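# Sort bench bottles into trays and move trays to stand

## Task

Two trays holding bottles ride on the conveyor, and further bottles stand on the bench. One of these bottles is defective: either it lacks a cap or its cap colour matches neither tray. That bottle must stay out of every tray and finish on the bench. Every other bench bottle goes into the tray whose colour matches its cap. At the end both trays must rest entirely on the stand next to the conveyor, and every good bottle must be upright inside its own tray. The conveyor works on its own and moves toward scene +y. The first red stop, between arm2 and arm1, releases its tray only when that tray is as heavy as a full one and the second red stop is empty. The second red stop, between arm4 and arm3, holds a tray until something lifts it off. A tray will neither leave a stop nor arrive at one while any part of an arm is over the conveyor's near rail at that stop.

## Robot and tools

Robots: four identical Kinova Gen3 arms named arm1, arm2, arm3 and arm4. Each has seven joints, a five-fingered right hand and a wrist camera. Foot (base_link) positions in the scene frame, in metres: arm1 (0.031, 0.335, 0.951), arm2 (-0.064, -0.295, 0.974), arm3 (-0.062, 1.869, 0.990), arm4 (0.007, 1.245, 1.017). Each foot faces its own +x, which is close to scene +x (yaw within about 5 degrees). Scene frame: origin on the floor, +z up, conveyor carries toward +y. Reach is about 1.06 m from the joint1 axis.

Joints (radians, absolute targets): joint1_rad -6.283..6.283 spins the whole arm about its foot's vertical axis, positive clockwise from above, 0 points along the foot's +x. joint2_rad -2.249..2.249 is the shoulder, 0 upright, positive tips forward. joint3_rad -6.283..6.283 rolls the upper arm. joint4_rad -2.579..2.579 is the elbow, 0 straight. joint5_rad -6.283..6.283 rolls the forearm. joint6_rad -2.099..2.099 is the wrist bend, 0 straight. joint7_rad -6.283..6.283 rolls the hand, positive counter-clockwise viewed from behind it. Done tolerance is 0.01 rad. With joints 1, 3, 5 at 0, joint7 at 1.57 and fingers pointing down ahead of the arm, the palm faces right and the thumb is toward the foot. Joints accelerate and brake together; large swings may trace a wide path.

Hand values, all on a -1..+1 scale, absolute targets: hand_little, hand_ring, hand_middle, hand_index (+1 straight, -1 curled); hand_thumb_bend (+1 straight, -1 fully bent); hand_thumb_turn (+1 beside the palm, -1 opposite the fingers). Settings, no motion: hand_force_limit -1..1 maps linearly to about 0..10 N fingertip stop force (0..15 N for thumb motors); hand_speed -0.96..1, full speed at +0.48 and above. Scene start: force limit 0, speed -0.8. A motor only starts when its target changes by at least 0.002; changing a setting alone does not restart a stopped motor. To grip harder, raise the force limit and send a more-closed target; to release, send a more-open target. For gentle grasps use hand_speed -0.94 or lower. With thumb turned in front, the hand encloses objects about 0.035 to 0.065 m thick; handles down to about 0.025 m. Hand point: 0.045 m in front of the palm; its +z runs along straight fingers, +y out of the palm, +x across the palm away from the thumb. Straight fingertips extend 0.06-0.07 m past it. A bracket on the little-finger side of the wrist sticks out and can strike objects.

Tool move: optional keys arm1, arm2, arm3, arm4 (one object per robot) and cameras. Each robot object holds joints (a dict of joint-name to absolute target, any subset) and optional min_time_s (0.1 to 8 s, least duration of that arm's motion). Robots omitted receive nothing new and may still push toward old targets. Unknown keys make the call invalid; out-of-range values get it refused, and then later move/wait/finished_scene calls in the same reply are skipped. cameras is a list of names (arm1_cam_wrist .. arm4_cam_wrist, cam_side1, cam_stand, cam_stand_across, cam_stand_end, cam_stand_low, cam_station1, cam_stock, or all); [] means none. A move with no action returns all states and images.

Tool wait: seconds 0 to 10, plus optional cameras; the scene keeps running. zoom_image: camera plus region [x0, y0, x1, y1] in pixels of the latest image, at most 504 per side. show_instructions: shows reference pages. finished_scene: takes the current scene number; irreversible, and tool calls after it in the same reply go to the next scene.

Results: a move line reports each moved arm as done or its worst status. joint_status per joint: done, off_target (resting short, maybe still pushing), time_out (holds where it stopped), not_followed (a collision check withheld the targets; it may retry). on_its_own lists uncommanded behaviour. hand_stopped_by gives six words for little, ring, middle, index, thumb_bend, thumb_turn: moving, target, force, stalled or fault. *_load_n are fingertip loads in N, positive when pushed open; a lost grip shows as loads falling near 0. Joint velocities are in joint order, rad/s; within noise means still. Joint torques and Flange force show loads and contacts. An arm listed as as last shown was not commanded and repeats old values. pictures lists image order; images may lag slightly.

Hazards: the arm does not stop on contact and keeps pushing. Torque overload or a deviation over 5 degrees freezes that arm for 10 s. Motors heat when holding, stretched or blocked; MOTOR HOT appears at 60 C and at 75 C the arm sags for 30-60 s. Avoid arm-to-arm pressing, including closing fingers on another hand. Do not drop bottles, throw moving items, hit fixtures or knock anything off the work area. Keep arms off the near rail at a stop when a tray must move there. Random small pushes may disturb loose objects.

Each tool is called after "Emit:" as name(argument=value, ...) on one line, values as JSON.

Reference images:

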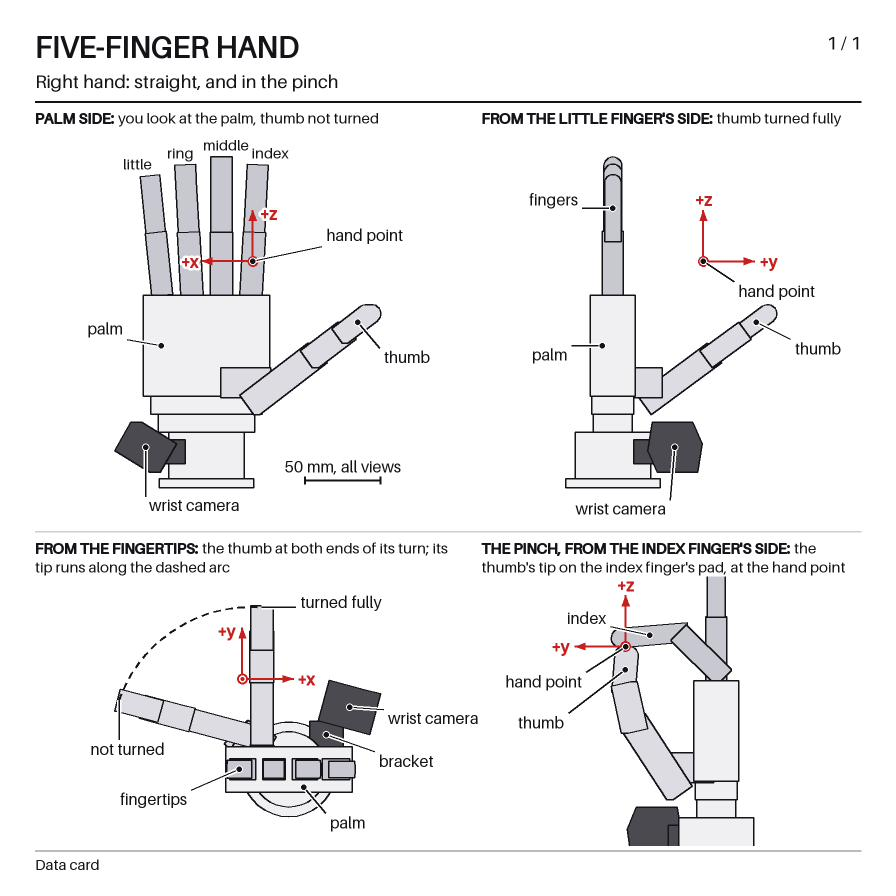

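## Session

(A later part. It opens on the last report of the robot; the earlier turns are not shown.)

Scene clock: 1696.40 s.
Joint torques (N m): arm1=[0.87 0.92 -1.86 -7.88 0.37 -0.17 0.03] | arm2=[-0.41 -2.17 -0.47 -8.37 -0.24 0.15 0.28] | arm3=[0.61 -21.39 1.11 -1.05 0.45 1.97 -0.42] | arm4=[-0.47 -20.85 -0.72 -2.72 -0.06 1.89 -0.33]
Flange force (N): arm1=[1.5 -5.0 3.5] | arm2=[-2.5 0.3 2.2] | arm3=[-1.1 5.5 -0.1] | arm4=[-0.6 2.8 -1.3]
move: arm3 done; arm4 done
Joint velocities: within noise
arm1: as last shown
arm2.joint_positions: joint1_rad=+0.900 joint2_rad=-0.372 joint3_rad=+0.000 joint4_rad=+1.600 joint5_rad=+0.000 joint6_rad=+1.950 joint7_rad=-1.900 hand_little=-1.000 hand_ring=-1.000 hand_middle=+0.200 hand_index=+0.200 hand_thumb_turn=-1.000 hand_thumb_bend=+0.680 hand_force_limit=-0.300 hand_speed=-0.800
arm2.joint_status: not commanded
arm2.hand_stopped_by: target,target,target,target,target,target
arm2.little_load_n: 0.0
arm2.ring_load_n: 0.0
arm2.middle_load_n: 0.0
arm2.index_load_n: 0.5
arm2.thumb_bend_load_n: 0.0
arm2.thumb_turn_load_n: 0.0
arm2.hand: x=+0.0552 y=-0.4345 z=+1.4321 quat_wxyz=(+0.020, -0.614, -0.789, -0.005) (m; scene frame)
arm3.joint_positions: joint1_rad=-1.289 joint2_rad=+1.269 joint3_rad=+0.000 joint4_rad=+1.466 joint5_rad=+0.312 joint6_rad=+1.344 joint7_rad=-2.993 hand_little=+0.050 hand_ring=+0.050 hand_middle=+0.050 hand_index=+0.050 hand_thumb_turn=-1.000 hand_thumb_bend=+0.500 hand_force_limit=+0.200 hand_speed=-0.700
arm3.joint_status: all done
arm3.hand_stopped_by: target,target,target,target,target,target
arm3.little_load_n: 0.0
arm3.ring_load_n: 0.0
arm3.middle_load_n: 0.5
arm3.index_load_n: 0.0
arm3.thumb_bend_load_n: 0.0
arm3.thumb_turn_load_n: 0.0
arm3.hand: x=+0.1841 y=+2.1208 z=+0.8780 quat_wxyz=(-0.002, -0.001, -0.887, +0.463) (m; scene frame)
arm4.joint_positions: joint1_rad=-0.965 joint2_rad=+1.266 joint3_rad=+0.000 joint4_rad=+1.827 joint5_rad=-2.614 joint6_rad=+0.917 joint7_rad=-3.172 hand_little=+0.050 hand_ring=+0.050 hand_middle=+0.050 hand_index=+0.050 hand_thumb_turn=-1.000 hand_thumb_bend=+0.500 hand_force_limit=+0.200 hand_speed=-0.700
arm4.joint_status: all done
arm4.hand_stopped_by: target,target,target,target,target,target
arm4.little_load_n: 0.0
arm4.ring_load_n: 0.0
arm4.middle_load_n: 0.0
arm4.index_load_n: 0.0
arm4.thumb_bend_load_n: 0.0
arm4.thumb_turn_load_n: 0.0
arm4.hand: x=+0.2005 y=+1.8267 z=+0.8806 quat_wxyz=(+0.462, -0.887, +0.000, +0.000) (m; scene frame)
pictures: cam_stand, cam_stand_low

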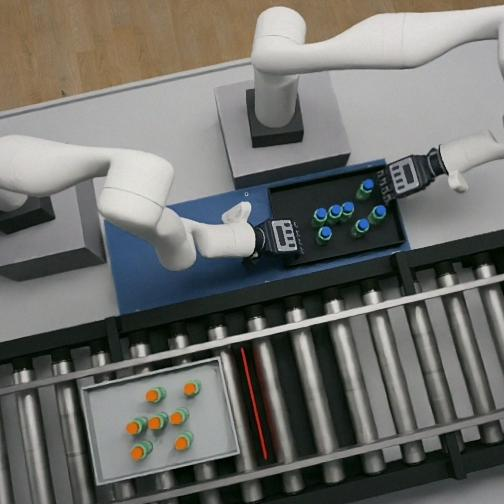

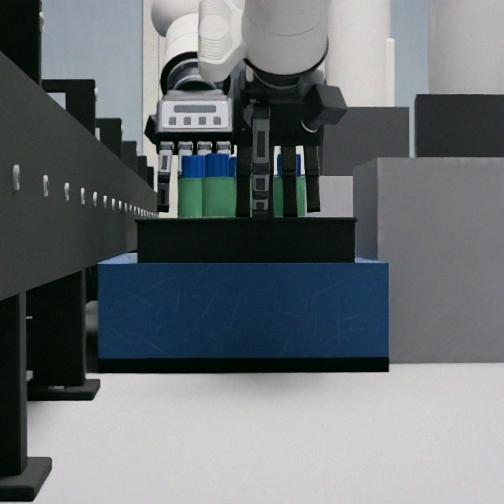

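Emit:
move(arm4={"joints":{"joint1_rad":-0.9652,"joint2_rad":1.0675,"joint3_rad":0,"joint4_rad":1.9202,"joint5_rad":-2.5681,"joint6_rad":0.8279,"joint7_rad":-3.2433},"min_time_s":1.5}, arm3={"joints":{"joint1_rad":-1.2894,"joint2_rad":1.0976,"joint3_rad":0,"joint4_rad":1.5409,"joint5_rad":0.3063,"joint6_rad":1.4356,"joint7_rad":-2.9632},"min_time_s":1.5})

Emit:
move(arm4={"joints":{"joint1_rad":-0.7933,"joint2_rad":0.7,"joint3_rad":0,"joint4_rad":2.0189,"joint5_rad":-2.2572,"joint6_rad":0.7303,"joint7_rad":-3.444},"min_time_s":2}, arm3={"joints":{"joint1_rad":-1.16,"joint2_rad":0.74,"joint3_rad":0,"joint4_rad":1.6711,"joint5_rad":0.4064,"joint6_rad":1.5148,"joint7_rad":-2.8601},"min_time_s":2})

Emit:
move(arm4={"joints":{"joint1_rad":-0.1309,"joint2_rad":0.69,"joint3_rad":0,"joint4_rad":1.8732,"joint5_rad":-1.4835,"joint6_rad":0.9293,"joint7_rad":-3.6695},"min_time_s":2.5}, arm3={"joints":{"joint1_rad":-0.5905,"joint2_rad":0.674,"joint3_rad":0,"joint4_rad":1.7645,"joint5_rad":0.848,"joint6_rad":1.2846,"joint7_rad":-2.6399},"min_time_s":2.5})

Emit:
move(arm4={"joints":{"joint1_rad":0.2638,"joint2_rad":0.9775,"joint3_rad":0,"joint4_rad":1.295,"joint5_rad":-0.9932,"joint6_rad":1.3018,"joint7_rad":-4.038},"min_time_s":2.5}, arm3={"joints":{"joint1_rad":-0.1253,"joint2_rad":0.9642,"joint3_rad":0,"joint4_rad":1.2183,"joint5_rad":1.0356,"joint6_rad":1.2587,"joint7_rad":-2.1068},"min_time_s":2.5}, cameras=["cam_stand","cam_stand_across","cam_stand_end"])

Emit:
zoom_image(camera="cam_stand", region=[60, 320, 280, 500])

Emit:
zoom_image(camera="cam_stand", region=[90, 140, 440, 340])

Scene clock: 1712.07 s.
Joint torques (N m): arm1=[0.89 0.91 -1.82 -7.84 0.38 -0.17 0.03] | arm2=[-0.39 -2.2 -0.43 -8.36 -0.24 0.16 0.28] | arm3=[0.62 -20.87 1.04 -1.78 0.52 1.96 -0.43] | arm4=[-0.43 -20.22 -0.72 -3.49 -0.14 1.89 -0.33]
Flange force (N): arm1=[1.5 -4.9 3.3] | arm2=[-2.6 0.5 2.2] | arm3=[-1.2 5.2 -0.6] | arm4=[-0.5 3.1 -0.6]
move: arm3 done; arm4 done
Joint velocities: within noise
arm1, arm2: as last shown
arm2.index_load_n: 0.0
arm2.thumb_turn_load_n: 0.5
arm3.joint_positions: joint1_rad=-1.289 joint2_rad=+1.098 joint3_rad=+0.000 joint4_rad=+1.541 joint5_rad=+0.306 joint6_rad=+1.436 joint7_rad=-2.963 hand_little=+0.050 hand_ring=+0.050 hand_middle=+0.050 hand_index=+0.050 hand_thumb_turn=-1.000 hand_thumb_bend=+0.500 hand_force_limit=+0.200 hand_speed=-0.700
arm3.joint_status: all done
arm3.hand_stopped_by: target,target,target,target,target,target
arm3.little_load_n: 0.0
arm3.ring_load_n: 0.0
arm3.middle_load_n: 0.0
arm3.index_load_n: 0.0
arm3.thumb_bend_load_n: 0.0
arm3.thumb_turn_load_n: 0.0
arm3.hand: x=+0.1837 y=+2.1209 z=+0.9580 quat_wxyz=(-0.002, -0.001, -0.887, +0.463) (m; scene frame)
arm4.joint_positions: joint1_rad=-0.965 joint2_rad=+1.068 joint3_rad=+0.000 joint4_rad=+1.920 joint5_rad=-2.568 joint6_rad=+0.828 joint7_rad=-3.243 hand_little=+0.050 hand_ring=+0.050 hand_middle=+0.050 hand_index=+0.050 hand_thumb_turn=-1.000 hand_thumb_bend=+0.500 hand_force_limit=+0.200 hand_speed=-0.700
arm4.joint_status: all done
arm4.hand_stopped_by: target,target,target,target,target,target
arm4.little_load_n: 0.0
arm4.ring_load_n: 0.0
arm4.middle_load_n: 0.0
arm4.index_load_n: 0.0
arm4.thumb_bend_load_n: 0.0
arm4.thumb_turn_load_n: 0.0
arm4.hand: x=+0.2006 y=+1.8267 z=+0.9606 quat_wxyz=(+0.463, -0.887, +0.000, +0.000) (m; scene frame)
pictures: none

Scene clock: 1714.40 s.
Joint torques (N m): arm1=[0.87 0.94 -1.82 -7.86 0.37 -0.16 0.03] | arm2=[-0.41 -2.21 -0.47 -8.38 -0.27 0.16 0.27] | arm3=[0.65 -18.53 0.91 -3.68 0.8 1.71 -0.4] | arm4=[-0.4 -17.66 -0.65 -5.5 -0.46 1.87 -0.34]
Flange force (N): arm1=[1.6 -4.9 3.4] | arm2=[-2.6 0.3 2.2] | arm3=[-1.6 4.6 -0.9] | arm4=[-1.2 3.4 -0.1]
move: arm3 done; arm4 done
Joint velocities: within noise
arm1, arm2: as last shown
arm2.thumb_turn_load_n: 0.0
arm3.joint_positions: joint1_rad=-1.160 joint2_rad=+0.740 joint3_rad=+0.000 joint4_rad=+1.671 joint5_rad=+0.406 joint6_rad=+1.515 joint7_rad=-2.860 hand_little=+0.050 hand_ring=+0.050 hand_middle=+0.050 hand_index=+0.050 hand_thumb_turn=-1.000 hand_thumb_bend=+0.500 hand_force_limit=+0.200 hand_speed=-0.700
arm3.joint_status: all done
arm3.hand_stopped_by: target,target,target,target,target,target
arm3.little_load_n: 0.0
arm3.ring_load_n: 0.0
arm3.middle_load_n: 0.0
arm3.index_load_n: 0.0
arm3.thumb_bend_load_n: 0.0
arm3.thumb_turn_load_n: 0.0
arm3.hand: x=+0.2415 y=+2.0860 z=+1.0984 quat_wxyz=(-0.027, -0.013, -0.909, +0.416) (m; scene frame)
arm4.joint_positions: joint1_rad=-0.793 joint2_rad=+0.700 joint3_rad=+0.000 joint4_rad=+2.019 joint5_rad=-2.257 joint6_rad=+0.730 joint7_rad=-3.444 hand_little=+0.050 hand_ring=+0.050 hand_middle=+0.050 hand_index=+0.050 hand_thumb_turn=-1.000 hand_thumb_bend=+0.500 hand_force_limit=+0.200 hand_speed=-0.700
arm4.joint_status: all done
arm4.hand_stopped_by: target,target,target,target,target,target
arm4.little_load_n: 0.0
arm4.ring_load_n: 0.0
arm4.middle_load_n: 0.0
arm4.index_load_n: 0.0
arm4.thumb_bend_load_n: 0.0
arm4.thumb_turn_load_n: 0.0
arm4.hand: x=+0.2615 y=+1.7875 z=+1.1206 quat_wxyz=(+0.497, -0.867, -0.015, -0.028) (m; scene frame)
pictures: none

Scene clock: 1717.27 s.
Joint torques (N m): arm1=[0.85 0.92 -1.83 -7.83 0.4 -0.17 0.04] | arm2=[-0.41 -2.18 -0.46 -8.36 -0.25 0.16 0.27] | arm3=[0.61 -18.24 1.34 -4.37 1.29 1.44 -0.47] | arm4=[-0.5 -17.52 -1.18 -5.53 -0.99 1.49 -0.31]
Flange force (N): arm1=[1.5 -4.9 3.2] | arm2=[-2.6 0.4 2.2] | arm3=[-3.3 3.8 -0.1] | arm4=[-2.0 2.8 0.2]
move: arm3 done; arm4 done
Joint velocities: within noise
arm1, arm2: as last shown
arm2.index_load_n: 0.5
arm3.joint_positions: joint1_rad=-0.591 joint2_rad=+0.674 joint3_rad=+0.000 joint4_rad=+1.765 joint5_rad=+0.848 joint6_rad=+1.285 joint7_rad=-2.640 hand_little=+0.050 hand_ring=+0.050 hand_middle=+0.050 hand_index=+0.050 hand_thumb_turn=-1.000 hand_thumb_bend=+0.500 hand_force_limit=+0.200 hand_speed=-0.700
arm3.joint_status: all done
arm3.hand_stopped_by: target,target,target,target,target,target
arm3.little_load_n: 0.0
arm3.ring_load_n: -0.5
arm3.middle_load_n: 0.0
arm3.index_load_n: 0.0
arm3.thumb_bend_load_n: 0.0
arm3.thumb_turn_load_n: 0.0
arm3.hand: x=+0.4209 y=+1.8588 z=+1.1224 quat_wxyz=(-0.060, -0.031, -0.901, +0.429) (m; scene frame)
arm4.joint_positions: joint1_rad=-0.131 joint2_rad=+0.690 joint3_rad=+0.000 joint4_rad=+1.873 joint5_rad=-1.483 joint6_rad=+0.929 joint7_rad=-3.670 hand_little=+0.050 hand_ring=+0.050 hand_middle=+0.050 hand_index=+0.050 hand_thumb_turn=-1.000 hand_thumb_bend=+0.500 hand_force_limit=+0.200 hand_speed=-0.700
arm4.joint_status: all done
arm4.hand_stopped_by: target,target,target,target,target,target
arm4.little_load_n: 0.0
arm4.ring_load_n: 0.0
arm4.middle_load_n: 0.0
arm4.index_load_n: 0.0
arm4.thumb_bend_load_n: 0.0
arm4.thumb_turn_load_n: 0.0
arm4.hand: x=+0.4441 y=+1.5573 z=+1.1348 quat_wxyz=(+0.476, -0.876, -0.034, -0.065) (m; scene frame)
pictures: none

Scene clock: 1720.10 s.
Joint torques (N m): arm1=[0.87 0.91 -1.83 -7.85 0.41 -0.16 0.03] | arm2=[-0.42 -2.2 -0.44 -8.36 -0.25 0.14 0.26] | arm3=[0.51 -24.08 1.97 -6.55 1.74 0.98 -0.43] | arm4=[-0.54 -22.14 -1.42 -6.17 -1.4 1.1 -0.35]
Flange force (N): arm1=[1.5 -4.9 3.4] | arm2=[-2.6 0.4 2.1] | arm3=[-5.3 1.9 0.8] | arm4=[-1.1 2.2 0.3]
move: arm3 done; arm4 done
Joint velocities: within noise
arm1, arm2: as last shown
arm2.index_load_n: 0.0
arm3.joint_positions: joint1_rad=-0.125 joint2_rad=+0.964 joint3_rad=+0.000 joint4_rad=+1.218 joint5_rad=+1.036 joint6_rad=+1.259 joint7_rad=-2.107 hand_little=+0.050 hand_ring=+0.050 hand_middle=+0.050 hand_index=+0.050 hand_thumb_turn=-1.000 hand_thumb_bend=+0.500 hand_force_limit=+0.200 hand_speed=-0.700
arm3.joint_status: all done
arm3.hand_stopped_by: target,target,target,target,target,target
arm3.little_load_n: 0.0
arm3.ring_load_n: 0.0
arm3.middle_load_n: 0.0
arm3.index_load_n: 0.0
arm3.thumb_bend_load_n: 0.0
arm3.thumb_turn_load_n: 0.0
arm3.hand: x=+0.5721 y=+1.6360 z=+1.1035 quat_wxyz=(-0.002, -0.001, -0.887, +0.462) (m; scene frame)
arm4.joint_positions: joint1_rad=+0.264 joint2_rad=+0.977 joint3_rad=+0.000 joint4_rad=+1.295 joint5_rad=-0.993 joint6_rad=+1.302 joint7_rad=-4.038 hand_little=+0.050 hand_ring=+0.050 hand_middle=+0.050 hand_index=+0.050 hand_thumb_turn=-1.000 hand_thumb_bend=+0.500 hand_force_limit=+0.200 hand_speed=-0.700
arm4.joint_status: all done
arm4.hand_stopped_by: target,target,target,target,target,target
arm4.little_load_n: 0.0
arm4.ring_load_n: 0.0
arm4.middle_load_n: 0.0
arm4.index_load_n: 0.0
arm4.thumb_bend_load_n: 0.0
arm4.thumb_turn_load_n: 0.0
arm4.hand: x=+0.5527 y=+1.3519 z=+1.0996 quat_wxyz=(+0.463, -0.887, +0.000, +0.000) (m; scene frame)
pictures: cam_stand, cam_stand_across, cam_stand_end

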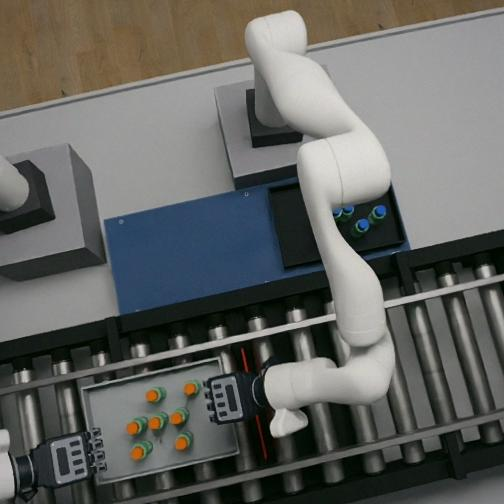

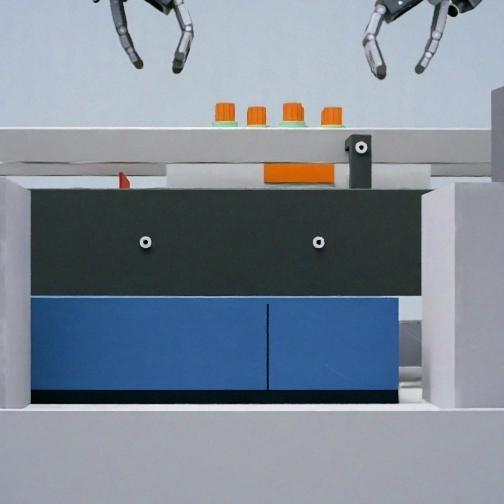

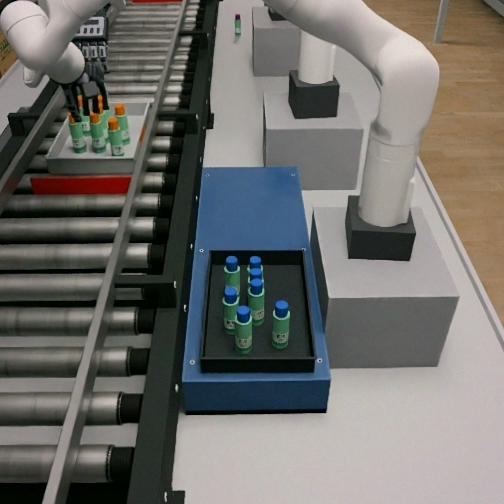

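Scaled by 2.291 from the camera's 504x504 image, which has a finer 720x720 frame.

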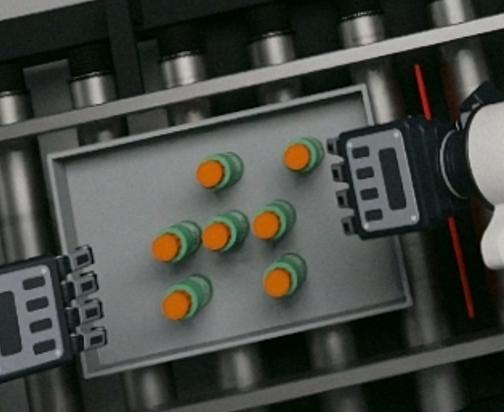

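Scaled by 1.440 from the camera's 504x504 image, which has a finer 720x720 frame.

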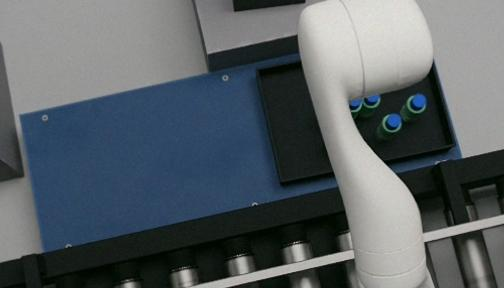

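Emit:
move(arm4={"joints":{"joint1_rad":0.2914,"joint2_rad":1.1896,"joint3_rad":0,"joint4_rad":1.1309,"joint5_rad":-0.9894,"joint6_rad":1.2928,"joint7_rad":-3.9846},"min_time_s":1.5}, arm3={"joints":{"joint1_rad":-0.1073,"joint2_rad":1.0924,"joint3_rad":0,"joint4_rad":1.2731,"joint5_rad":1.106,"joint6_rad":1.1587,"joint7_rad":-2.2715},"min_time_s":1.5}, cameras=["cam_stand","cam_stand_across"])

Emit:
zoom_image(camera="cam_stand", region=[60, 320, 280, 500])

Emit:
move(arm4={"joints":{"joint1_rad":0.2914,"joint2_rad":1.2654,"joint3_rad":0,"joint4_rad":1.104,"joint5_rad":-1.0016,"joint6_rad":1.2662,"joint7_rad":-3.9418},"min_time_s":2}, arm3={"joints":{"joint1_rad":-0.1073,"joint2_rad":1.1732,"joint3_rad":0,"joint4_rad":1.2548,"joint5_rad":1.1316,"joint6_rad":1.1314,"joint7_rad":-2.3332},"min_time_s":2})

Emit:
move(arm4={"joints":{"hand_middle":-0.9,"hand_index":-0.9,"hand_ring":-0.9,"hand_little":-0.9,"hand_thumb_bend":-0.7,"hand_force_limit":-0.5,"hand_speed":-0.87}}, arm3={"joints":{"hand_middle":-0.9,"hand_index":-0.9,"hand_ring":-0.9,"hand_little":-0.9,"hand_thumb_bend":-0.7,"hand_force_limit":-0.5,"hand_speed":-0.87}}, cameras=["cam_stand","cam_stand_across"])

Emit:
zoom_image(camera="cam_stand", region=[60, 320, 280, 500])

Scene clock: 1775.40 s.
Joint torques (N m): arm1=[0.86 0.95 -1.85 -7.86 0.37 -0.16 0.04] | arm2=[-0.43 -2.19 -0.46 -8.37 -0.23 0.16 0.29] | arm3=[0.59 -24.43 2.06 -5.61 1.51 1.27 -0.44] | arm4=[-0.51 -23.77 -1.67 -5.91 -1.36 1.23 -0.36]
Flange force (N): arm1=[1.6 -5.0 3.4] | arm2=[-2.5 0.4 2.2] | arm3=[-4.9 2.6 1.3] | arm4=[-1.5 2.0 0.4]
move: arm3 done; arm4 done
Joint velocities: within noise
arm1, arm2: as last shown
arm2.thumb_turn_load_n: -0.5
arm3.joint_positions: joint1_rad=-0.107 joint2_rad=+1.092 joint3_rad=+0.000 joint4_rad=+1.273 joint5_rad=+1.106 joint6_rad=+1.159 joint7_rad=-2.271 hand_little=+0.050 hand_ring=+0.050 hand_middle=+0.050 hand_index=+0.050 hand_thumb_turn=-1.000 hand_thumb_bend=+0.500 hand_force_limit=+0.200 hand_speed=-0.700
arm3.joint_status: all done
arm3.hand_stopped_by: target,target,target,target,target,target
arm3.little_load_n: 0.0
arm3.ring_load_n: 0.0
arm3.middle_load_n: 0.0
arm3.index_load_n: 0.0
arm3.thumb_bend_load_n: 0.0
arm3.thumb_turn_load_n: 0.0
arm3.hand: x=+0.5631 y=+1.6248 z=+1.0135 quat_wxyz=(-0.002, -0.001, -0.887, +0.463) (m; scene frame)
arm4.joint_positions: joint1_rad=+0.291 joint2_rad=+1.190 joint3_rad=+0.000 joint4_rad=+1.131 joint5_rad=-0.989 joint6_rad=+1.293 joint7_rad=-3.985 hand_little=+0.050 hand_ring=+0.050 hand_middle=+0.050 hand_index=+0.050 hand_thumb_turn=-1.000 hand_thumb_bend=+0.500 hand_force_limit=+0.200 hand_speed=-0.700
arm4.joint_status: all done
arm4.hand_stopped_by: target,target,target,target,target,target
arm4.little_load_n: 0.0
arm4.ring_load_n: 0.0
arm4.middle_load_n: 0.0
arm4.index_load_n: 0.0
arm4.thumb_bend_load_n: 0.0
arm4.thumb_turn_load_n: 0.0
arm4.hand: x=+0.5802 y=+1.3301 z=+1.0095 quat_wxyz=(+0.463, -0.887, +0.000, +0.000) (m; scene frame)
pictures: cam_stand, cam_stand_across

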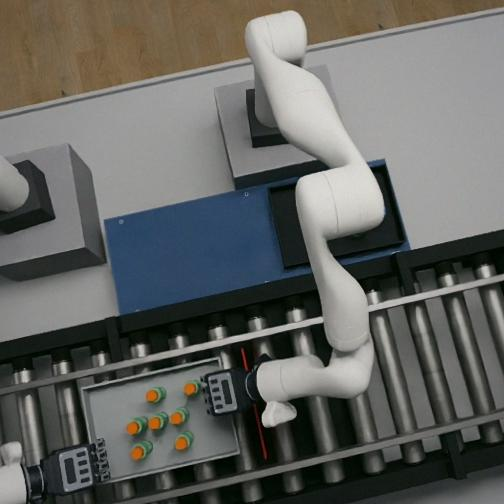

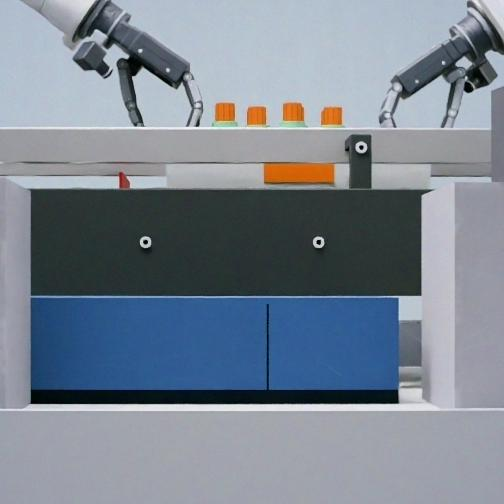

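Scaled by 2.291 from the camera's 504x504 image, which has a finer 720x720 frame.

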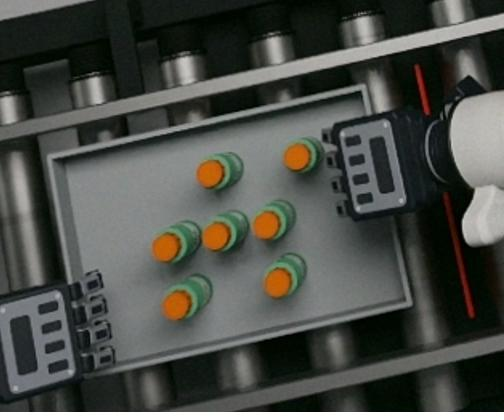

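Scene clock: 1777.70 s.
Joint torques (N m): arm1=[0.85 0.92 -1.84 -7.85 0.38 -0.15 0.04] | arm2=[-0.41 -2.16 -0.46 -8.34 -0.22 0.17 0.28] | arm3=[0.55 -24.68 2.17 -5.2 1.42 1.32 -0.43] | arm4=[-0.47 -24.07 -1.71 -5.61 -1.3 1.25 -0.33]
Flange force (N): arm1=[1.5 -4.9 3.4] | arm2=[-2.6 0.4 2.1] | arm3=[-4.9 2.8 1.4] | arm4=[-1.1 2.0 0.4]
move: arm3 done; arm4 done
Joint velocities: within noise
arm1.joint_positions: joint1_rad=-0.800 joint2_rad=-0.378 joint3_rad=+0.000 joint4_rad=+1.600 joint5_rad=+0.300 joint6_rad=+1.900 joint7_rad=-2.000 hand_little=-1.000 hand_ring=-1.000 hand_middle=+0.200 hand_index=+0.200 hand_thumb_turn=-1.000 hand_thumb_bend=+0.700 hand_force_limit=-0.300 hand_speed=+0.000
arm1.joint_status: not commanded
arm1.hand_stopped_by: target,target,target,target,target,target
arm1.little_load_n: 0.0
arm1.ring_load_n: 0.0
arm1.middle_load_n: 0.0
arm1.index_load_n: 0.0
arm1.thumb_bend_load_n: 0.0
arm1.thumb_turn_load_n: 0.0
arm1.hand: x=+0.2241 y=+0.4359 z=+1.4130 quat_wxyz=(-0.088, +0.176, -0.975, +0.102) (m; scene frame)
arm2: as last shown
arm2.thumb_turn_load_n: 0.0
arm3.joint_positions: joint1_rad=-0.107 joint2_rad=+1.173 joint3_rad=+0.000 joint4_rad=+1.255 joint5_rad=+1.132 joint6_rad=+1.131 joint7_rad=-2.333 hand_little=+0.050 hand_ring=+0.050 hand_middle=+0.050 hand_index=+0.050 hand_thumb_turn=-1.000 hand_thumb_bend=+0.500 hand_force_limit=+0.200 hand_speed=-0.700
arm3.joint_status: all done
arm3.hand_stopped_by: target,target,target,target,target,target
arm3.little_load_n: 0.0
arm3.ring_load_n: 0.0
arm3.middle_load_n: 0.0
arm3.index_load_n: 0.0
arm3.thumb_bend_load_n: 0.0
arm3.thumb_turn_load_n: 0.0
arm3.hand: x=+0.5633 y=+1.6247 z=+0.9694 quat_wxyz=(-0.002, -0.001, -0.887, +0.463) (m; scene frame)
arm4.joint_positions: joint1_rad=+0.291 joint2_rad=+1.265 joint3_rad=+0.000 joint4_rad=+1.104 joint5_rad=-1.002 joint6_rad=+1.266 joint7_rad=-3.942 hand_little=+0.050 hand_ring=+0.050 hand_middle=+0.050 hand_index=+0.050 hand_thumb_turn=-1.000 hand_thumb_bend=+0.500 hand_force_limit=+0.200 hand_speed=-0.700
arm4.joint_status: all done
arm4.hand_stopped_by: target,target,target,target,target,target
arm4.little_load_n: 0.0
arm4.ring_load_n: 0.0
arm4.middle_load_n: 0.0
arm4.index_load_n: 0.0
arm4.thumb_bend_load_n: 0.0
arm4.thumb_turn_load_n: 0.0
arm4.hand: x=+0.5801 y=+1.3301 z=+0.9685 quat_wxyz=(+0.463, -0.887, +0.000, +0.000) (m; scene frame)
pictures: none

Scene clock: 1782.73 s.
Joint torques (N m): arm1=[0.84 0.89 -1.86 -7.83 0.4 -0.15 0.03] | arm2=[-0.43 -2.17 -0.45 -8.37 -0.25 0.15 0.28] | arm3=[-3.13 -26.66 -0.46 -5.32 0.59 1.25 -0.38] | arm4=[4.19 -27.5 1.18 -7.73 -1.15 0.18 -0.23]
Flange force (N): arm1=[1.4 -5.0 3.3] | arm2=[-2.5 0.4 2.2] | arm3=[-6.5 2.2 9.6] | arm4=[-2.5 1.2 8.7]
move: arm3 off_target; arm4 off_target
Joint velocities: within noise
arm1, arm2: as last shown
arm1.middle_load_n: 0.5
arm3.joint_positions: joint1_rad=-0.107 joint2_rad=+1.173 joint3_rad=+0.000 joint4_rad=+1.255 joint5_rad=+1.132 joint6_rad=+1.131 joint7_rad=-2.333 hand_little=-0.262 hand_ring=-0.189 hand_middle=-0.141 hand_index=-0.189 hand_thumb_turn=-1.000 hand_thumb_bend=+0.142 hand_force_limit=-0.500 hand_speed=-0.870
arm3.joint_status: hand_little off_target (ended at -0.262, target -0.900); hand_ring off_target (ended at -0.189, target -0.900); hand_middle off_target (ended at -0.141, target -0.900); hand_index off_target (ended at -0.189, target -0.900); hand_thumb_bend off_target (ended at +0.142, target -0.700); the others done
arm3.hand_stopped_by: force,force,force,force,force,target
arm3.little_load_n: 3.0
arm3.ring_load_n: 4.5
arm3.middle_load_n: 0.0
arm3.index_load_n: 5.0
arm3.thumb_bend_load_n: 3.5
arm3.thumb_turn_load_n: 0.5
arm3.hand: x=+0.5633 y=+1.6247 z=+0.9694 quat_wxyz=(-0.002, -0.001, -0.887, +0.463) (m; scene frame)
arm4.joint_positions: joint1_rad=+0.291 joint2_rad=+1.265 joint3_rad=+0.000 joint4_rad=+1.104 joint5_rad=-1.002 joint6_rad=+1.266 joint7_rad=-3.942 hand_little=-0.310 hand_ring=-0.226 hand_middle=-0.177 hand_index=-0.225 hand_thumb_turn=-1.000 hand_thumb_bend=+0.198 hand_force_limit=-0.500 hand_speed=-0.870
arm4.joint_status: hand_little off_target (ended at -0.310, target -0.900); hand_ring off_target (ended at -0.226, target -0.900); hand_middle off_target (ended at -0.177, target -0.900); hand_index off_target (ended at -0.225, target -0.900); hand_thumb_bend off_target (ended at +0.198, target -0.700); the others done
arm4.hand_stopped_by: force,force,force,force,force,target
arm4.little_load_n: 4.5
arm4.ring_load_n: 3.5
arm4.middle_load_n: 1.0
arm4.index_load_n: 4.0
arm4.thumb_bend_load_n: 4.0
arm4.thumb_turn_load_n: 0.5
arm4.hand: x=+0.5801 y=+1.3301 z=+0.9685 quat_wxyz=(+0.462, -0.887, +0.000, +0.000) (m; scene frame)
pictures: cam_stand, cam_stand_across

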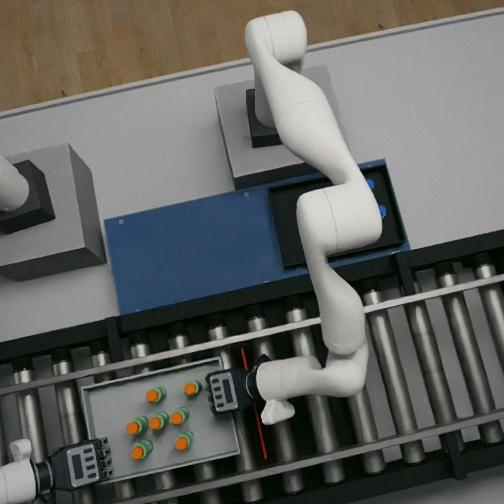

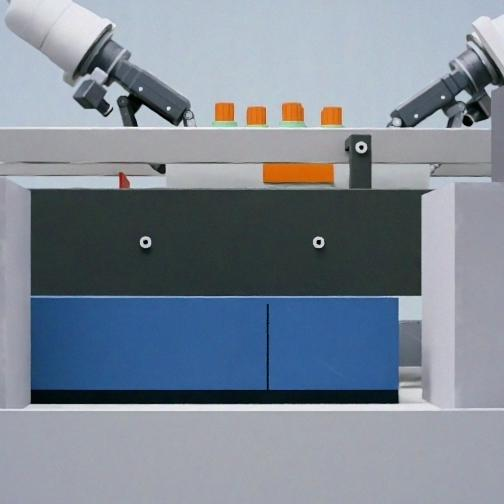

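Scaled by 2.291 from the camera's 504x504 image, which has a finer 720x720 frame.

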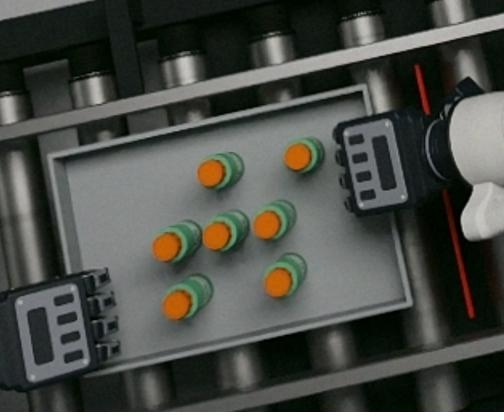

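Emit:
move(arm4={"joints":{"hand_middle":-0.85,"hand_index":-0.85,"hand_ring":-0.85,"hand_little":-0.85,"hand_thumb_bend":-0.65,"hand_force_limit":0.2,"hand_speed":-0.9}}, arm3={"joints":{"hand_middle":-0.85,"hand_index":-0.85,"hand_ring":-0.85,"hand_little":-0.85,"hand_thumb_bend":-0.65,"hand_force_limit":0.2,"hand_speed":-0.9}})

Emit:
move(arm4={"joints":{"joint1_rad":0.2914,"joint2_rad":1.2353,"joint3_rad":0,"joint4_rad":1.1162,"joint5_rad":-0.997,"joint6_rad":1.2758,"joint7_rad":-3.9575},"min_time_s":2}, arm3={"joints":{"joint1_rad":-0.1073,"joint2_rad":1.1432,"joint3_rad":0,"joint4_rad":1.2633,"joint5_rad":1.1226,"joint6_rad":1.1406,"joint7_rad":-2.3118},"min_time_s":2}, cameras=["cam_stand_across","cam_stand"])

Emit:
zoom_image(camera="cam_stand_across", region=[100, 40, 460, 240])

Scene clock: 1789.23 s.
Joint torques (N m): arm1=[0.86 0.94 -1.82 -7.86 0.38 -0.17 0.06] | arm2=[-0.39 -2.19 -0.45 -8.33 -0.25 0.15 0.27] | arm3=[-3.68 -27.68 -0.74 -4.85 0.24 1.95 -0.28] | arm4=[5.73 -29.33 1.81 -9.01 -1.37 -0.24 -0.11]
Flange force (N): arm1=[1.7 -4.9 3.3] | arm2=[-2.6 0.4 2.0] | arm3=[-8.7 3.4 12.9] | arm4=[-4.0 1.5 11.7]
move: arm3 off_target; arm4 off_target
Joint velocities: within noise
arm1: as last shown
arm1.middle_load_n: 0.0
arm2.joint_positions: joint1_rad=+0.900 joint2_rad=-0.372 joint3_rad=+0.000 joint4_rad=+1.600 joint5_rad=+0.000 joint6_rad=+1.950 joint7_rad=-1.900 hand_little=-1.000 hand_ring=-1.000 hand_middle=+0.200 hand_index=+0.200 hand_thumb_turn=-1.000 hand_thumb_bend=+0.680 hand_force_limit=-0.300 hand_speed=-0.800
arm2.joint_status: not commanded
arm2.hand_stopped_by: target,target,target,target,target,target
arm2.little_load_n: 0.0
arm2.ring_load_n: 0.0
arm2.middle_load_n: 0.0
arm2.index_load_n: 0.0
arm2.thumb_bend_load_n: 0.0
arm2.thumb_turn_load_n: 0.0
arm2.hand: x=+0.0552 y=-0.4345 z=+1.4321 quat_wxyz=(+0.020, -0.614, -0.789, -0.005) (m; scene frame)
arm3.joint_positions: joint1_rad=-0.107 joint2_rad=+1.173 joint3_rad=+0.000 joint4_rad=+1.255 joint5_rad=+1.132 joint6_rad=+1.131 joint7_rad=-2.333 hand_little=-0.278 hand_ring=-0.196 hand_middle=-0.156 hand_index=-0.196 hand_thumb_turn=-1.000 hand_thumb_bend=+0.130 hand_force_limit=+0.200 hand_speed=-0.900
arm3.joint_status: hand_little off_target (ended at -0.278, target -0.850); hand_ring off_target (ended at -0.196, target -0.850); hand_middle off_target (ended at -0.156, target -0.850); hand_index off_target (ended at -0.196, target -0.850); hand_thumb_bend off_target (ended at +0.130, target -0.650); the others done
arm3.hand_stopped_by: force,force,force,force,force,target
arm3.little_load_n: 8.0
arm3.ring_load_n: 5.5
arm3.middle_load_n: 8.0
arm3.index_load_n: 7.0
arm3.thumb_bend_load_n: 9.5
arm3.thumb_turn_load_n: 1.0
arm3.hand: x=+0.5632 y=+1.6247 z=+0.9694 quat_wxyz=(-0.002, -0.001, -0.887, +0.463) (m; scene frame)
arm4.joint_positions: joint1_rad=+0.291 joint2_rad=+1.265 joint3_rad=+0.000 joint4_rad=+1.104 joint5_rad=-1.002 joint6_rad=+1.266 joint7_rad=-3.942 hand_little=-0.318 hand_ring=-0.233 hand_middle=-0.192 hand_index=-0.232 hand_thumb_turn=-1.000 hand_thumb_bend=+0.190 hand_force_limit=+0.200 hand_speed=-0.900
arm4.joint_status: hand_little off_target (ended at -0.318, target -0.850); hand_ring off_target (ended at -0.233, target -0.850); hand_middle off_target (ended at -0.192, target -0.850); hand_index off_target (ended at -0.232, target -0.850); hand_thumb_bend off_target (ended at +0.190, target -0.650); the others done
arm4.hand_stopped_by: force,force,force,force,force,target
arm4.little_load_n: 5.5
arm4.ring_load_n: 5.5
arm4.middle_load_n: 11.5
arm4.index_load_n: 6.5
arm4.thumb_bend_load_n: 8.5
arm4.thumb_turn_load_n: 0.5
arm4.hand: x=+0.5801 y=+1.3302 z=+0.9685 quat_wxyz=(+0.463, -0.887, +0.000, +0.000) (m; scene frame)
pictures: none

Scene clock: 1791.53 s.
Joint torques (N m): arm1=[0.85 0.91 -1.86 -7.85 0.38 -0.15 0.03] | arm2=[-0.43 -2.2 -0.46 -8.36 -0.23 0.12 0.27] | arm3=[-4.68 -27.6 -1.48 -4.9 -0.06 1.78 -0.21] | arm4=[6.71 -29.97 2.56 -9.53 -1.31 -0.43 -0.1]
Flange force (N): arm1=[1.5 -5.0 3.4] | arm2=[-2.6 0.4 2.1] | arm3=[-9.0 2.4 14.4] | arm4=[-4.1 1.5 13.7]
move: arm3 done; arm4 done
Joint velocities: within noise
arm1, arm2: as last shown
arm2.thumb_bend_load_n: -0.5
arm3.joint_positions: joint1_rad=-0.107 joint2_rad=+1.143 joint3_rad=+0.000 joint4_rad=+1.263 joint5_rad=+1.123 joint6_rad=+1.141 joint7_rad=-2.312 hand_little=-0.278 hand_ring=-0.196 hand_middle=-0.156 hand_index=-0.196 hand_thumb_turn=-1.000 hand_thumb_bend=+0.130 hand_force_limit=+0.200 hand_speed=-0.900
arm3.joint_status: all done
arm3.hand_stopped_by: force,force,force,force,force,target
arm3.little_load_n: 8.0
arm3.ring_load_n: 6.0
arm3.middle_load_n: 8.5
arm3.index_load_n: 7.0
arm3.thumb_bend_load_n: 9.0
arm3.thumb_turn_load_n: 0.5
arm3.hand: x=+0.5632 y=+1.6248 z=+0.9855 quat_wxyz=(-0.002, -0.001, -0.887, +0.463) (m; scene frame)
arm4.joint_positions: joint1_rad=+0.291 joint2_rad=+1.235 joint3_rad=+0.000 joint4_rad=+1.116 joint5_rad=-0.997 joint6_rad=+1.276 joint7_rad=-3.958 hand_little=-0.318 hand_ring=-0.233 hand_middle=-0.192 hand_index=-0.232 hand_thumb_turn=-1.000 hand_thumb_bend=+0.190 hand_force_limit=+0.200 hand_speed=-0.900
arm4.joint_status: all done
arm4.hand_stopped_by: force,force,force,force,force,target
arm4.little_load_n: 5.5
arm4.ring_load_n: 5.5
arm4.middle_load_n: 12.0
arm4.index_load_n: 6.5
arm4.thumb_bend_load_n: 8.5
arm4.thumb_turn_load_n: 1.0
arm4.hand: x=+0.5802 y=+1.3301 z=+0.9845 quat_wxyz=(+0.462, -0.887, +0.000, +0.000) (m; scene frame)
pictures: cam_stand, cam_stand_across

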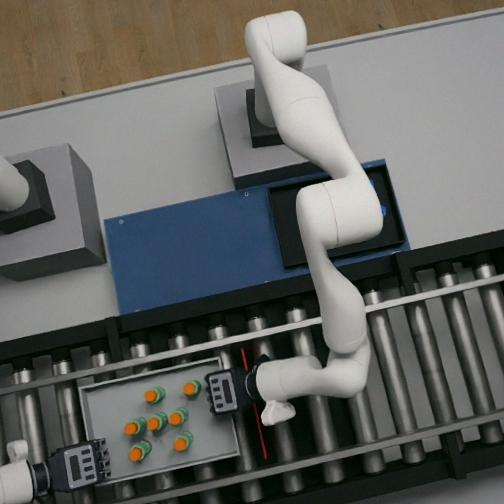

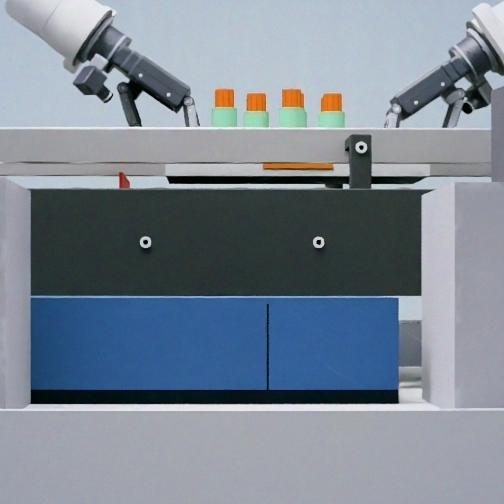

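Scaled by 1.400 from the camera's 504x504 image, which has a finer 720x720 frame.

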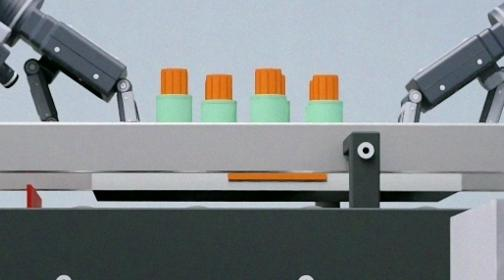

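Emit:
move(arm4={"joints":{"joint1_rad":0.2914,"joint2_rad":1.1006,"joint3_rad":0,"joint4_rad":1.1446,"joint5_rad":-0.9729,"joint6_rad":1.3347,"joint7_rad":-4.0494},"min_time_s":3.5}, arm3={"joints":{"joint1_rad":-0.1073,"joint2_rad":1.009,"joint3_rad":0,"joint4_rad":1.2755,"joint5_rad":1.0762,"joint6_rad":1.1961,"joint7_rad":-2.1938},"min_time_s":3.5})

Emit:
move(arm4={"joints":{"joint1_rad":0.2803,"joint2_rad":0.973,"joint3_rad":0,"joint4_rad":1.4788,"joint5_rad":-1.0325,"joint6_rad":1.2165,"joint7_rad":-3.8718},"min_time_s":2.5}, arm3={"joints":{"joint1_rad":-0.1475,"joint2_rad":0.8921,"joint3_rad":0,"joint4_rad":1.5766,"joint5_rad":1.1229,"joint6_rad":1.1371,"joint7_rad":-2.3859},"min_time_s":2.5})

Emit:
move(arm4={"joints":{"joint1_rad":0.266,"joint2_rad":0.8756,"joint3_rad":0,"joint4_rad":1.7616,"joint5_rad":-1.1123,"joint6_rad":1.1206,"joint7_rad":-3.6991},"min_time_s":2.5}, arm3={"joints":{"joint1_rad":-0.2001,"joint2_rad":0.7995,"joint3_rad":0,"joint4_rad":1.8363,"joint5_rad":1.1595,"joint6_rad":1.094,"joint7_rad":-2.5686},"min_time_s":2.5}, cameras=["cam_stand_across","cam_stand","cam_stand_end"])

Scene clock: 1800.50 s.
Joint torques (N m): arm1=[0.86 0.93 -1.85 -7.87 0.4 -0.18 0.02] | arm2=[-0.43 -2.22 -0.46 -8.37 -0.23 0.17 0.25] | arm3=[-5.79 -27.25 -2.64 -5.55 -0.46 1.74 -0.2] | arm4=[8.34 -29.38 4.04 -10.64 -1.07 -1.16 -0.11]
Flange force (N): arm1=[1.6 -5.0 3.4] | arm2=[-2.7 0.4 2.2] | arm3=[-10.1 0.6 16.1] | arm4=[-4.7 0.2 15.7]
move: arm3 done; arm4 done
Joint velocities: within noise
arm1, arm2: as last shown
arm2.thumb_bend_load_n: 0.0
arm3.joint_positions: joint1_rad=-0.107 joint2_rad=+1.009 joint3_rad=+0.000 joint4_rad=+1.275 joint5_rad=+1.076 joint6_rad=+1.196 joint7_rad=-2.194 hand_little=-0.278 hand_ring=-0.196 hand_middle=-0.156 hand_index=-0.196 hand_thumb_turn=-1.000 hand_thumb_bend=+0.130 hand_force_limit=+0.200 hand_speed=-0.900
arm3.joint_status: all done
arm3.hand_stopped_by: force,force,force,force,force,target
arm3.little_load_n: 9.0
arm3.ring_load_n: 6.5
arm3.middle_load_n: 9.0
arm3.index_load_n: 7.0
arm3.thumb_bend_load_n: 9.5
arm3.thumb_turn_load_n: 1.0
arm3.hand: x=+0.5629 y=+1.6249 z=+1.0626 quat_wxyz=(-0.002, -0.001, -0.887, +0.463) (m; scene frame)
arm4.joint_positions: joint1_rad=+0.291 joint2_rad=+1.101 joint3_rad=+0.000 joint4_rad=+1.145 joint5_rad=-0.973 joint6_rad=+1.335 joint7_rad=-4.049 hand_little=-0.318 hand_ring=-0.233 hand_middle=-0.192 hand_index=-0.232 hand_thumb_turn=-1.000 hand_thumb_bend=+0.190 hand_force_limit=+0.200 hand_speed=-0.900
arm4.joint_status: all done
arm4.hand_stopped_by: force,force,force,force,force,target
arm4.little_load_n: 6.0
arm4.ring_load_n: 6.5
arm4.middle_load_n: 12.5
arm4.index_load_n: 6.5
arm4.thumb_bend_load_n: 8.5
arm4.thumb_turn_load_n: 1.0
arm4.hand: x=+0.5802 y=+1.3300 z=+1.0615 quat_wxyz=(+0.463, -0.887, +0.000, +0.000) (m; scene frame)
pictures: none

Scene clock: 1803.33 s.
Joint torques (N m): arm1=[0.89 0.88 -1.85 -7.86 0.4 -0.16 0.02] | arm2=[-0.42 -2.22 -0.46 -8.36 -0.26 0.15 0.28] | arm3=[-5.4 -24.28 -3.3 -3.97 -0.94 1.44 -0.19] | arm4=[7.95 -26.54 4.97 -9.65 -1.11 -1.1 -0.1]
Flange force (N): arm1=[1.4 -5.0 3.4] | arm2=[-2.7 0.4 2.1] | arm3=[-9.5 0.4 16.8] | arm4=[-5.3 -0.1 16.6]
move: arm3 done; arm4 done
Joint velocities: within noise
arm1, arm2: as last shown
arm3.joint_positions: joint1_rad=-0.147 joint2_rad=+0.892 joint3_rad=+0.000 joint4_rad=+1.577 joint5_rad=+1.123 joint6_rad=+1.137 joint7_rad=-2.386 hand_little=-0.278 hand_ring=-0.196 hand_middle=-0.156 hand_index=-0.196 hand_thumb_turn=-1.000 hand_thumb_bend=+0.130 hand_force_limit=+0.200 hand_speed=-0.900
arm3.joint_status: all done
arm3.hand_stopped_by: force,force,force,force,force,target
arm3.little_load_n: 9.0
arm3.ring_load_n: 6.5
arm3.middle_load_n: 9.0
arm3.index_load_n: 7.0
arm3.thumb_bend_load_n: 9.0
arm3.thumb_turn_load_n: 1.0
arm3.hand: x=+0.4928 y=+1.6449 z=+1.0621 quat_wxyz=(-0.002, -0.001, -0.887, +0.463) (m; scene frame)
arm4.joint_positions: joint1_rad=+0.280 joint2_rad=+0.973 joint3_rad=+0.000 joint4_rad=+1.479 joint5_rad=-1.032 joint6_rad=+1.217 joint7_rad=-3.872 hand_little=-0.317 hand_ring=-0.233 hand_middle=-0.192 hand_index=-0.232 hand_thumb_turn=-1.000 hand_thumb_bend=+0.190 hand_force_limit=+0.200 hand_speed=-0.900
arm4.joint_status: all done
arm4.hand_stopped_by: force,force,force,force,force,target
arm4.little_load_n: 6.5
arm4.ring_load_n: 6.5
arm4.middle_load_n: 12.5
arm4.index_load_n: 7.0
arm4.thumb_bend_load_n: 8.5
arm4.thumb_turn_load_n: 0.5
arm4.hand: x=+0.5102 y=+1.3500 z=+1.0616 quat_wxyz=(+0.462, -0.887, +0.000, +0.000) (m; scene frame)
pictures: none

Scene clock: 1806.17 s.
Joint torques (N m): arm1=[0.9 0.92 -1.82 -7.84 0.37 -0.17 0.03] | arm2=[-0.41 -2.22 -0.46 -8.36 -0.25 0.18 0.27] | arm3=[-5.46 -21.44 -4.27 -2.52 -1.4 0.81 -0.11] | arm4=[8.34 -23.77 6.24 -8.78 -0.98 -1.38 -0.09]
Flange force (N): arm1=[1.5 -4.9 3.3] | arm2=[-2.7 0.4 2.2] | arm3=[-9.3 -0.3 18.7] | arm4=[-6.5 -1.6 19.0]
move: arm3 done; arm4 done
Joint velocities: within noise
arm1, arm2: as last shown
arm3.joint_positions: joint1_rad=-0.200 joint2_rad=+0.799 joint3_rad=+0.000 joint4_rad=+1.836 joint5_rad=+1.160 joint6_rad=+1.094 joint7_rad=-2.569 hand_little=-0.278 hand_ring=-0.196 hand_middle=-0.156 hand_index=-0.196 hand_thumb_turn=-1.000 hand_thumb_bend=+0.130 hand_force_limit=+0.200 hand_speed=-0.900
arm3.joint_status: all done
arm3.hand_stopped_by: force,force,force,force,force,target
arm3.little_load_n: 9.0
arm3.ring_load_n: 6.5
arm3.middle_load_n: 9.5
arm3.index_load_n: 7.5
arm3.thumb_bend_load_n: 9.0
arm3.thumb_turn_load_n: 1.0
arm3.hand: x=+0.4229 y=+1.6649 z=+1.0618 quat_wxyz=(-0.002, -0.001, -0.887, +0.463) (m; scene frame)
arm4.joint_positions: joint1_rad=+0.266 joint2_rad=+0.876 joint3_rad=+0.000 joint4_rad=+1.762 joint5_rad=-1.112 joint6_rad=+1.121 joint7_rad=-3.699 hand_little=-0.317 hand_ring=-0.233 hand_middle=-0.192 hand_index=-0.232 hand_thumb_turn=-1.000 hand_thumb_bend=+0.190 hand_force_limit=+0.200 hand_speed=-0.900
arm4.joint_status: all done
arm4.hand_stopped_by: force,force,force,force,force,target
arm4.little_load_n: 7.0
arm4.ring_load_n: 6.5
arm4.middle_load_n: 13.0
arm4.index_load_n: 7.0
arm4.thumb_bend_load_n: 8.0
arm4.thumb_turn_load_n: 1.0
arm4.hand: x=+0.4401 y=+1.3700 z=+1.0617 quat_wxyz=(+0.462, -0.887, +0.000, +0.000) (m; scene frame)
pictures: cam_stand, cam_stand_across, cam_stand_end

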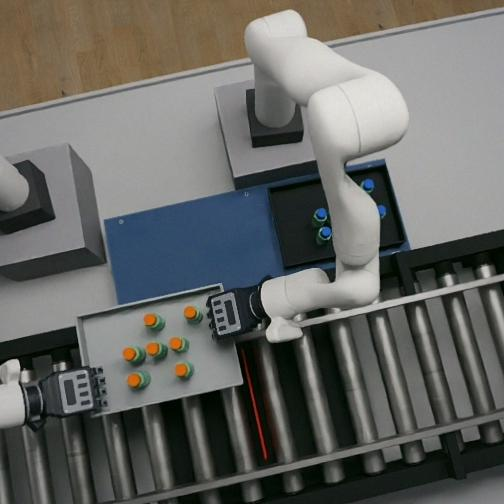

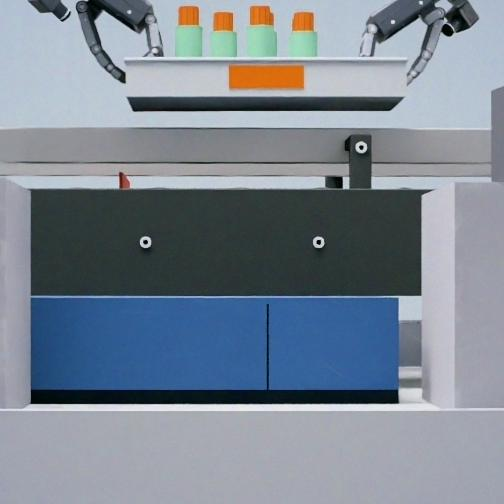

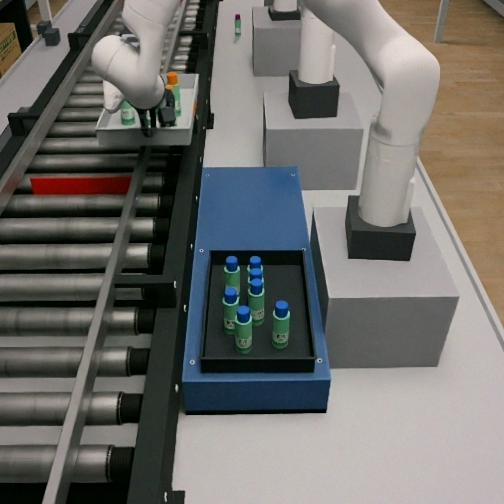

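Emit:
move(arm4={"joints":{"joint1_rad":0.2446,"joint2_rad":0.8065,"joint3_rad":0,"joint4_rad":1.9999,"joint5_rad":-1.2127,"joint6_rad":1.0451,"joint7_rad":-3.5272},"min_time_s":2.5}, arm3={"joints":{"joint1_rad":-0.2688,"joint2_rad":0.732,"joint3_rad":0,"joint4_rad":2.0538,"joint5_rad":1.1772,"joint6_rad":1.0616,"joint7_rad":-2.738},"min_time_s":2.5})

Emit:
move(arm4={"joints":{"joint1_rad":0.2136,"joint2_rad":0.8268,"joint3_rad":0,"joint4_rad":2.2106,"joint5_rad":-1.3822,"joint6_rad":0.9758,"joint7_rad":-3.2666},"min_time_s":2.5}, arm3={"joints":{"joint1_rad":-0.3607,"joint2_rad":0.7515,"joint3_rad":0,"joint4_rad":2.2463,"joint5_rad":1.2107,"joint6_rad":1.0045,"joint7_rad":-2.9772},"min_time_s":2.5}, cameras=["cam_stand_across","cam_stand","cam_stand_end"])

Scene clock: 1813.90 s.
Joint torques (N m): arm1=[0.89 0.94 -1.83 -7.9 0.38 -0.15 0.02] | arm2=[-0.41 -2.2 -0.46 -8.34 -0.27 0.12 0.26] | arm3=[-5.56 -19.06 -5.14 -1.26 -1.82 -0.1 -0.12] | arm4=[8.68 -21.39 7.37 -7.96 -1.08 -1.86 -0.03]
Flange force (N): arm1=[1.6 -5.0 3.6] | arm2=[-2.6 0.3 2.0] | arm3=[-10.0 -1.4 21.1] | arm4=[-7.7 -3.2 21.7]
move: arm3 done; arm4 done
Joint velocities: within noise
arm1, arm2: as last shown
arm1.middle_load_n: 0.5
arm3.joint_positions: joint1_rad=-0.269 joint2_rad=+0.732 joint3_rad=+0.000 joint4_rad=+2.054 joint5_rad=+1.177 joint6_rad=+1.062 joint7_rad=-2.738 hand_little=-0.278 hand_ring=-0.195 hand_middle=-0.156 hand_index=-0.196 hand_thumb_turn=-1.000 hand_thumb_bend=+0.130 hand_force_limit=+0.200 hand_speed=-0.900
arm3.joint_status: all done
arm3.hand_stopped_by: force,force,force,force,force,target
arm3.little_load_n: 9.0
arm3.ring_load_n: 7.5
arm3.middle_load_n: 10.0
arm3.index_load_n: 8.5
arm3.thumb_bend_load_n: 9.0
arm3.thumb_turn_load_n: 1.0
arm3.hand: x=+0.3578 y=+1.6849 z=+1.0615 quat_wxyz=(-0.002, -0.001, -0.887, +0.463) (m; scene frame)
arm4.joint_positions: joint1_rad=+0.245 joint2_rad=+0.807 joint3_rad=+0.000 joint4_rad=+2.000 joint5_rad=-1.213 joint6_rad=+1.045 joint7_rad=-3.527 hand_little=-0.317 hand_ring=-0.233 hand_middle=-0.192 hand_index=-0.232 hand_thumb_turn=-1.000 hand_thumb_bend=+0.190 hand_force_limit=+0.200 hand_speed=-0.900
arm4.joint_status: all done
arm4.hand_stopped_by: force,force,force,force,force,target
arm4.little_load_n: 7.5
arm4.ring_load_n: 7.0
arm4.middle_load_n: 13.5
arm4.index_load_n: 7.5
arm4.thumb_bend_load_n: 7.5
arm4.thumb_turn_load_n: 1.0
arm4.hand: x=+0.3751 y=+1.3900 z=+1.0618 quat_wxyz=(+0.462, -0.887, +0.000, +0.000) (m; scene frame)
pictures: none

Scene clock: 1816.70 s.
Joint torques (N m): arm1=[0.88 0.91 -1.84 -7.87 0.37 -0.15 0.03] | arm2=[-0.41 -2.22 -0.45 -8.39 -0.22 0.16 0.26] | arm3=[-5.62 -17.37 -6.08 0.02 -1.86 -1.49 -0.03] | arm4=[8.78 -19.68 8.42 -6.15 -1.34 -2.28 0.02]
Flange force (N): arm1=[1.5 -4.9 3.4] | arm2=[-2.6 0.4 2.3] | arm3=[-9.7 -2.7 24.2] | arm4=[-9.0 -5.2 25.0]
move: arm3 done; arm4 done
Joint velocities: within noise
arm1.joint_positions: joint1_rad=-0.800 joint2_rad=-0.378 joint3_rad=+0.000 joint4_rad=+1.600 joint5_rad=+0.300 joint6_rad=+1.900 joint7_rad=-2.000 hand_little=-1.000 hand_ring=-1.000 hand_middle=+0.200 hand_index=+0.200 hand_thumb_turn=-1.000 hand_thumb_bend=+0.700 hand_force_limit=-0.300 hand_speed=+0.000
arm1.joint_status: not commanded
arm1.hand_stopped_by: target,target,target,target,target,target
arm1.little_load_n: 0.0
arm1.ring_load_n: 0.0
arm1.middle_load_n: 0.0
arm1.index_load_n: 0.0
arm1.thumb_bend_load_n: 0.0
arm1.thumb_turn_load_n: 0.0
arm1.hand: x=+0.2241 y=+0.4359 z=+1.4130 quat_wxyz=(-0.088, +0.176, -0.975, +0.102) (m; scene frame)
arm2: as last shown
arm2.ring_load_n: 0.5
arm3.joint_positions: joint1_rad=-0.361 joint2_rad=+0.752 joint3_rad=+0.000 joint4_rad=+2.246 joint5_rad=+1.211 joint6_rad=+1.004 joint7_rad=-2.977 hand_little=-0.278 hand_ring=-0.195 hand_middle=-0.156 hand_index=-0.196 hand_thumb_turn=-1.000 hand_thumb_bend=+0.130 hand_force_limit=+0.200 hand_speed=-0.900
arm3.joint_status: all done
arm3.hand_stopped_by: force,force,force,force,force,target
arm3.little_load_n: 9.5
arm3.ring_load_n: 7.5
arm3.middle_load_n: 10.5
arm3.index_load_n: 9.5
arm3.thumb_bend_load_n: 8.5
arm3.thumb_turn_load_n: 1.0
arm3.hand: x=+0.2959 y=+1.7048 z=+1.0391 quat_wxyz=(-0.002, -0.001, -0.887, +0.463) (m; scene frame)
arm4.joint_positions: joint1_rad=+0.214 joint2_rad=+0.827 joint3_rad=+0.000 joint4_rad=+2.211 joint5_rad=-1.382 joint6_rad=+0.976 joint7_rad=-3.267 hand_little=-0.317 hand_ring=-0.233 hand_middle=-0.192 hand_index=-0.232 hand_thumb_turn=-1.000 hand_thumb_bend=+0.190 hand_force_limit=+0.200 hand_speed=-0.900
arm4.joint_status: all done
arm4.hand_stopped_by: force,force,force,force,force,target
arm4.little_load_n: 8.5
arm4.ring_load_n: 7.5
arm4.middle_load_n: 14.0
arm4.index_load_n: 8.0
arm4.thumb_bend_load_n: 7.5
arm4.thumb_turn_load_n: 1.0
arm4.hand: x=+0.3130 y=+1.4101 z=+1.0399 quat_wxyz=(+0.462, -0.887, +0.000, +0.000) (m; scene frame)
pictures: cam_stand, cam_stand_across, cam_stand_end

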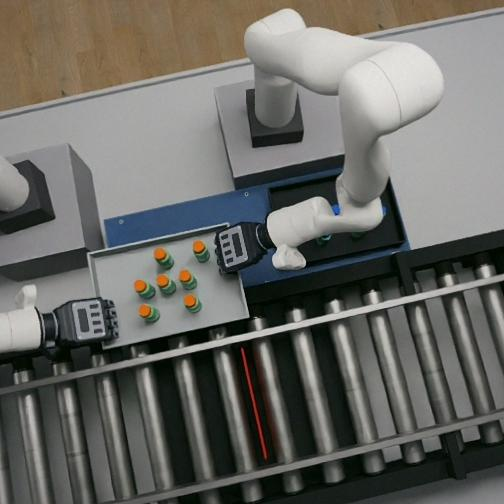

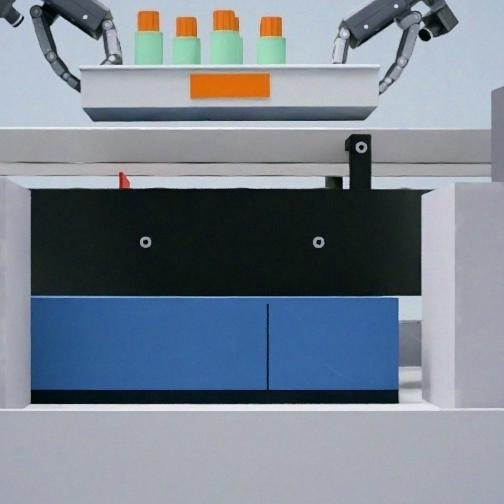

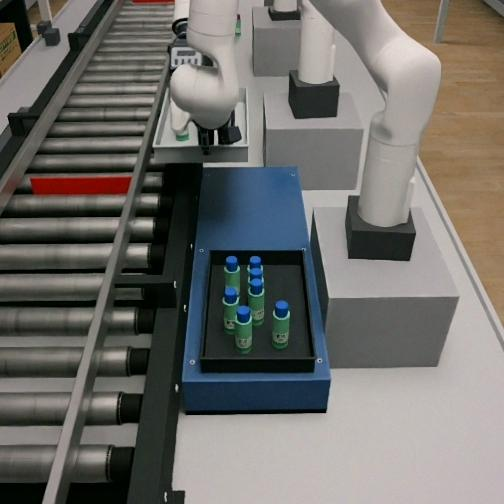

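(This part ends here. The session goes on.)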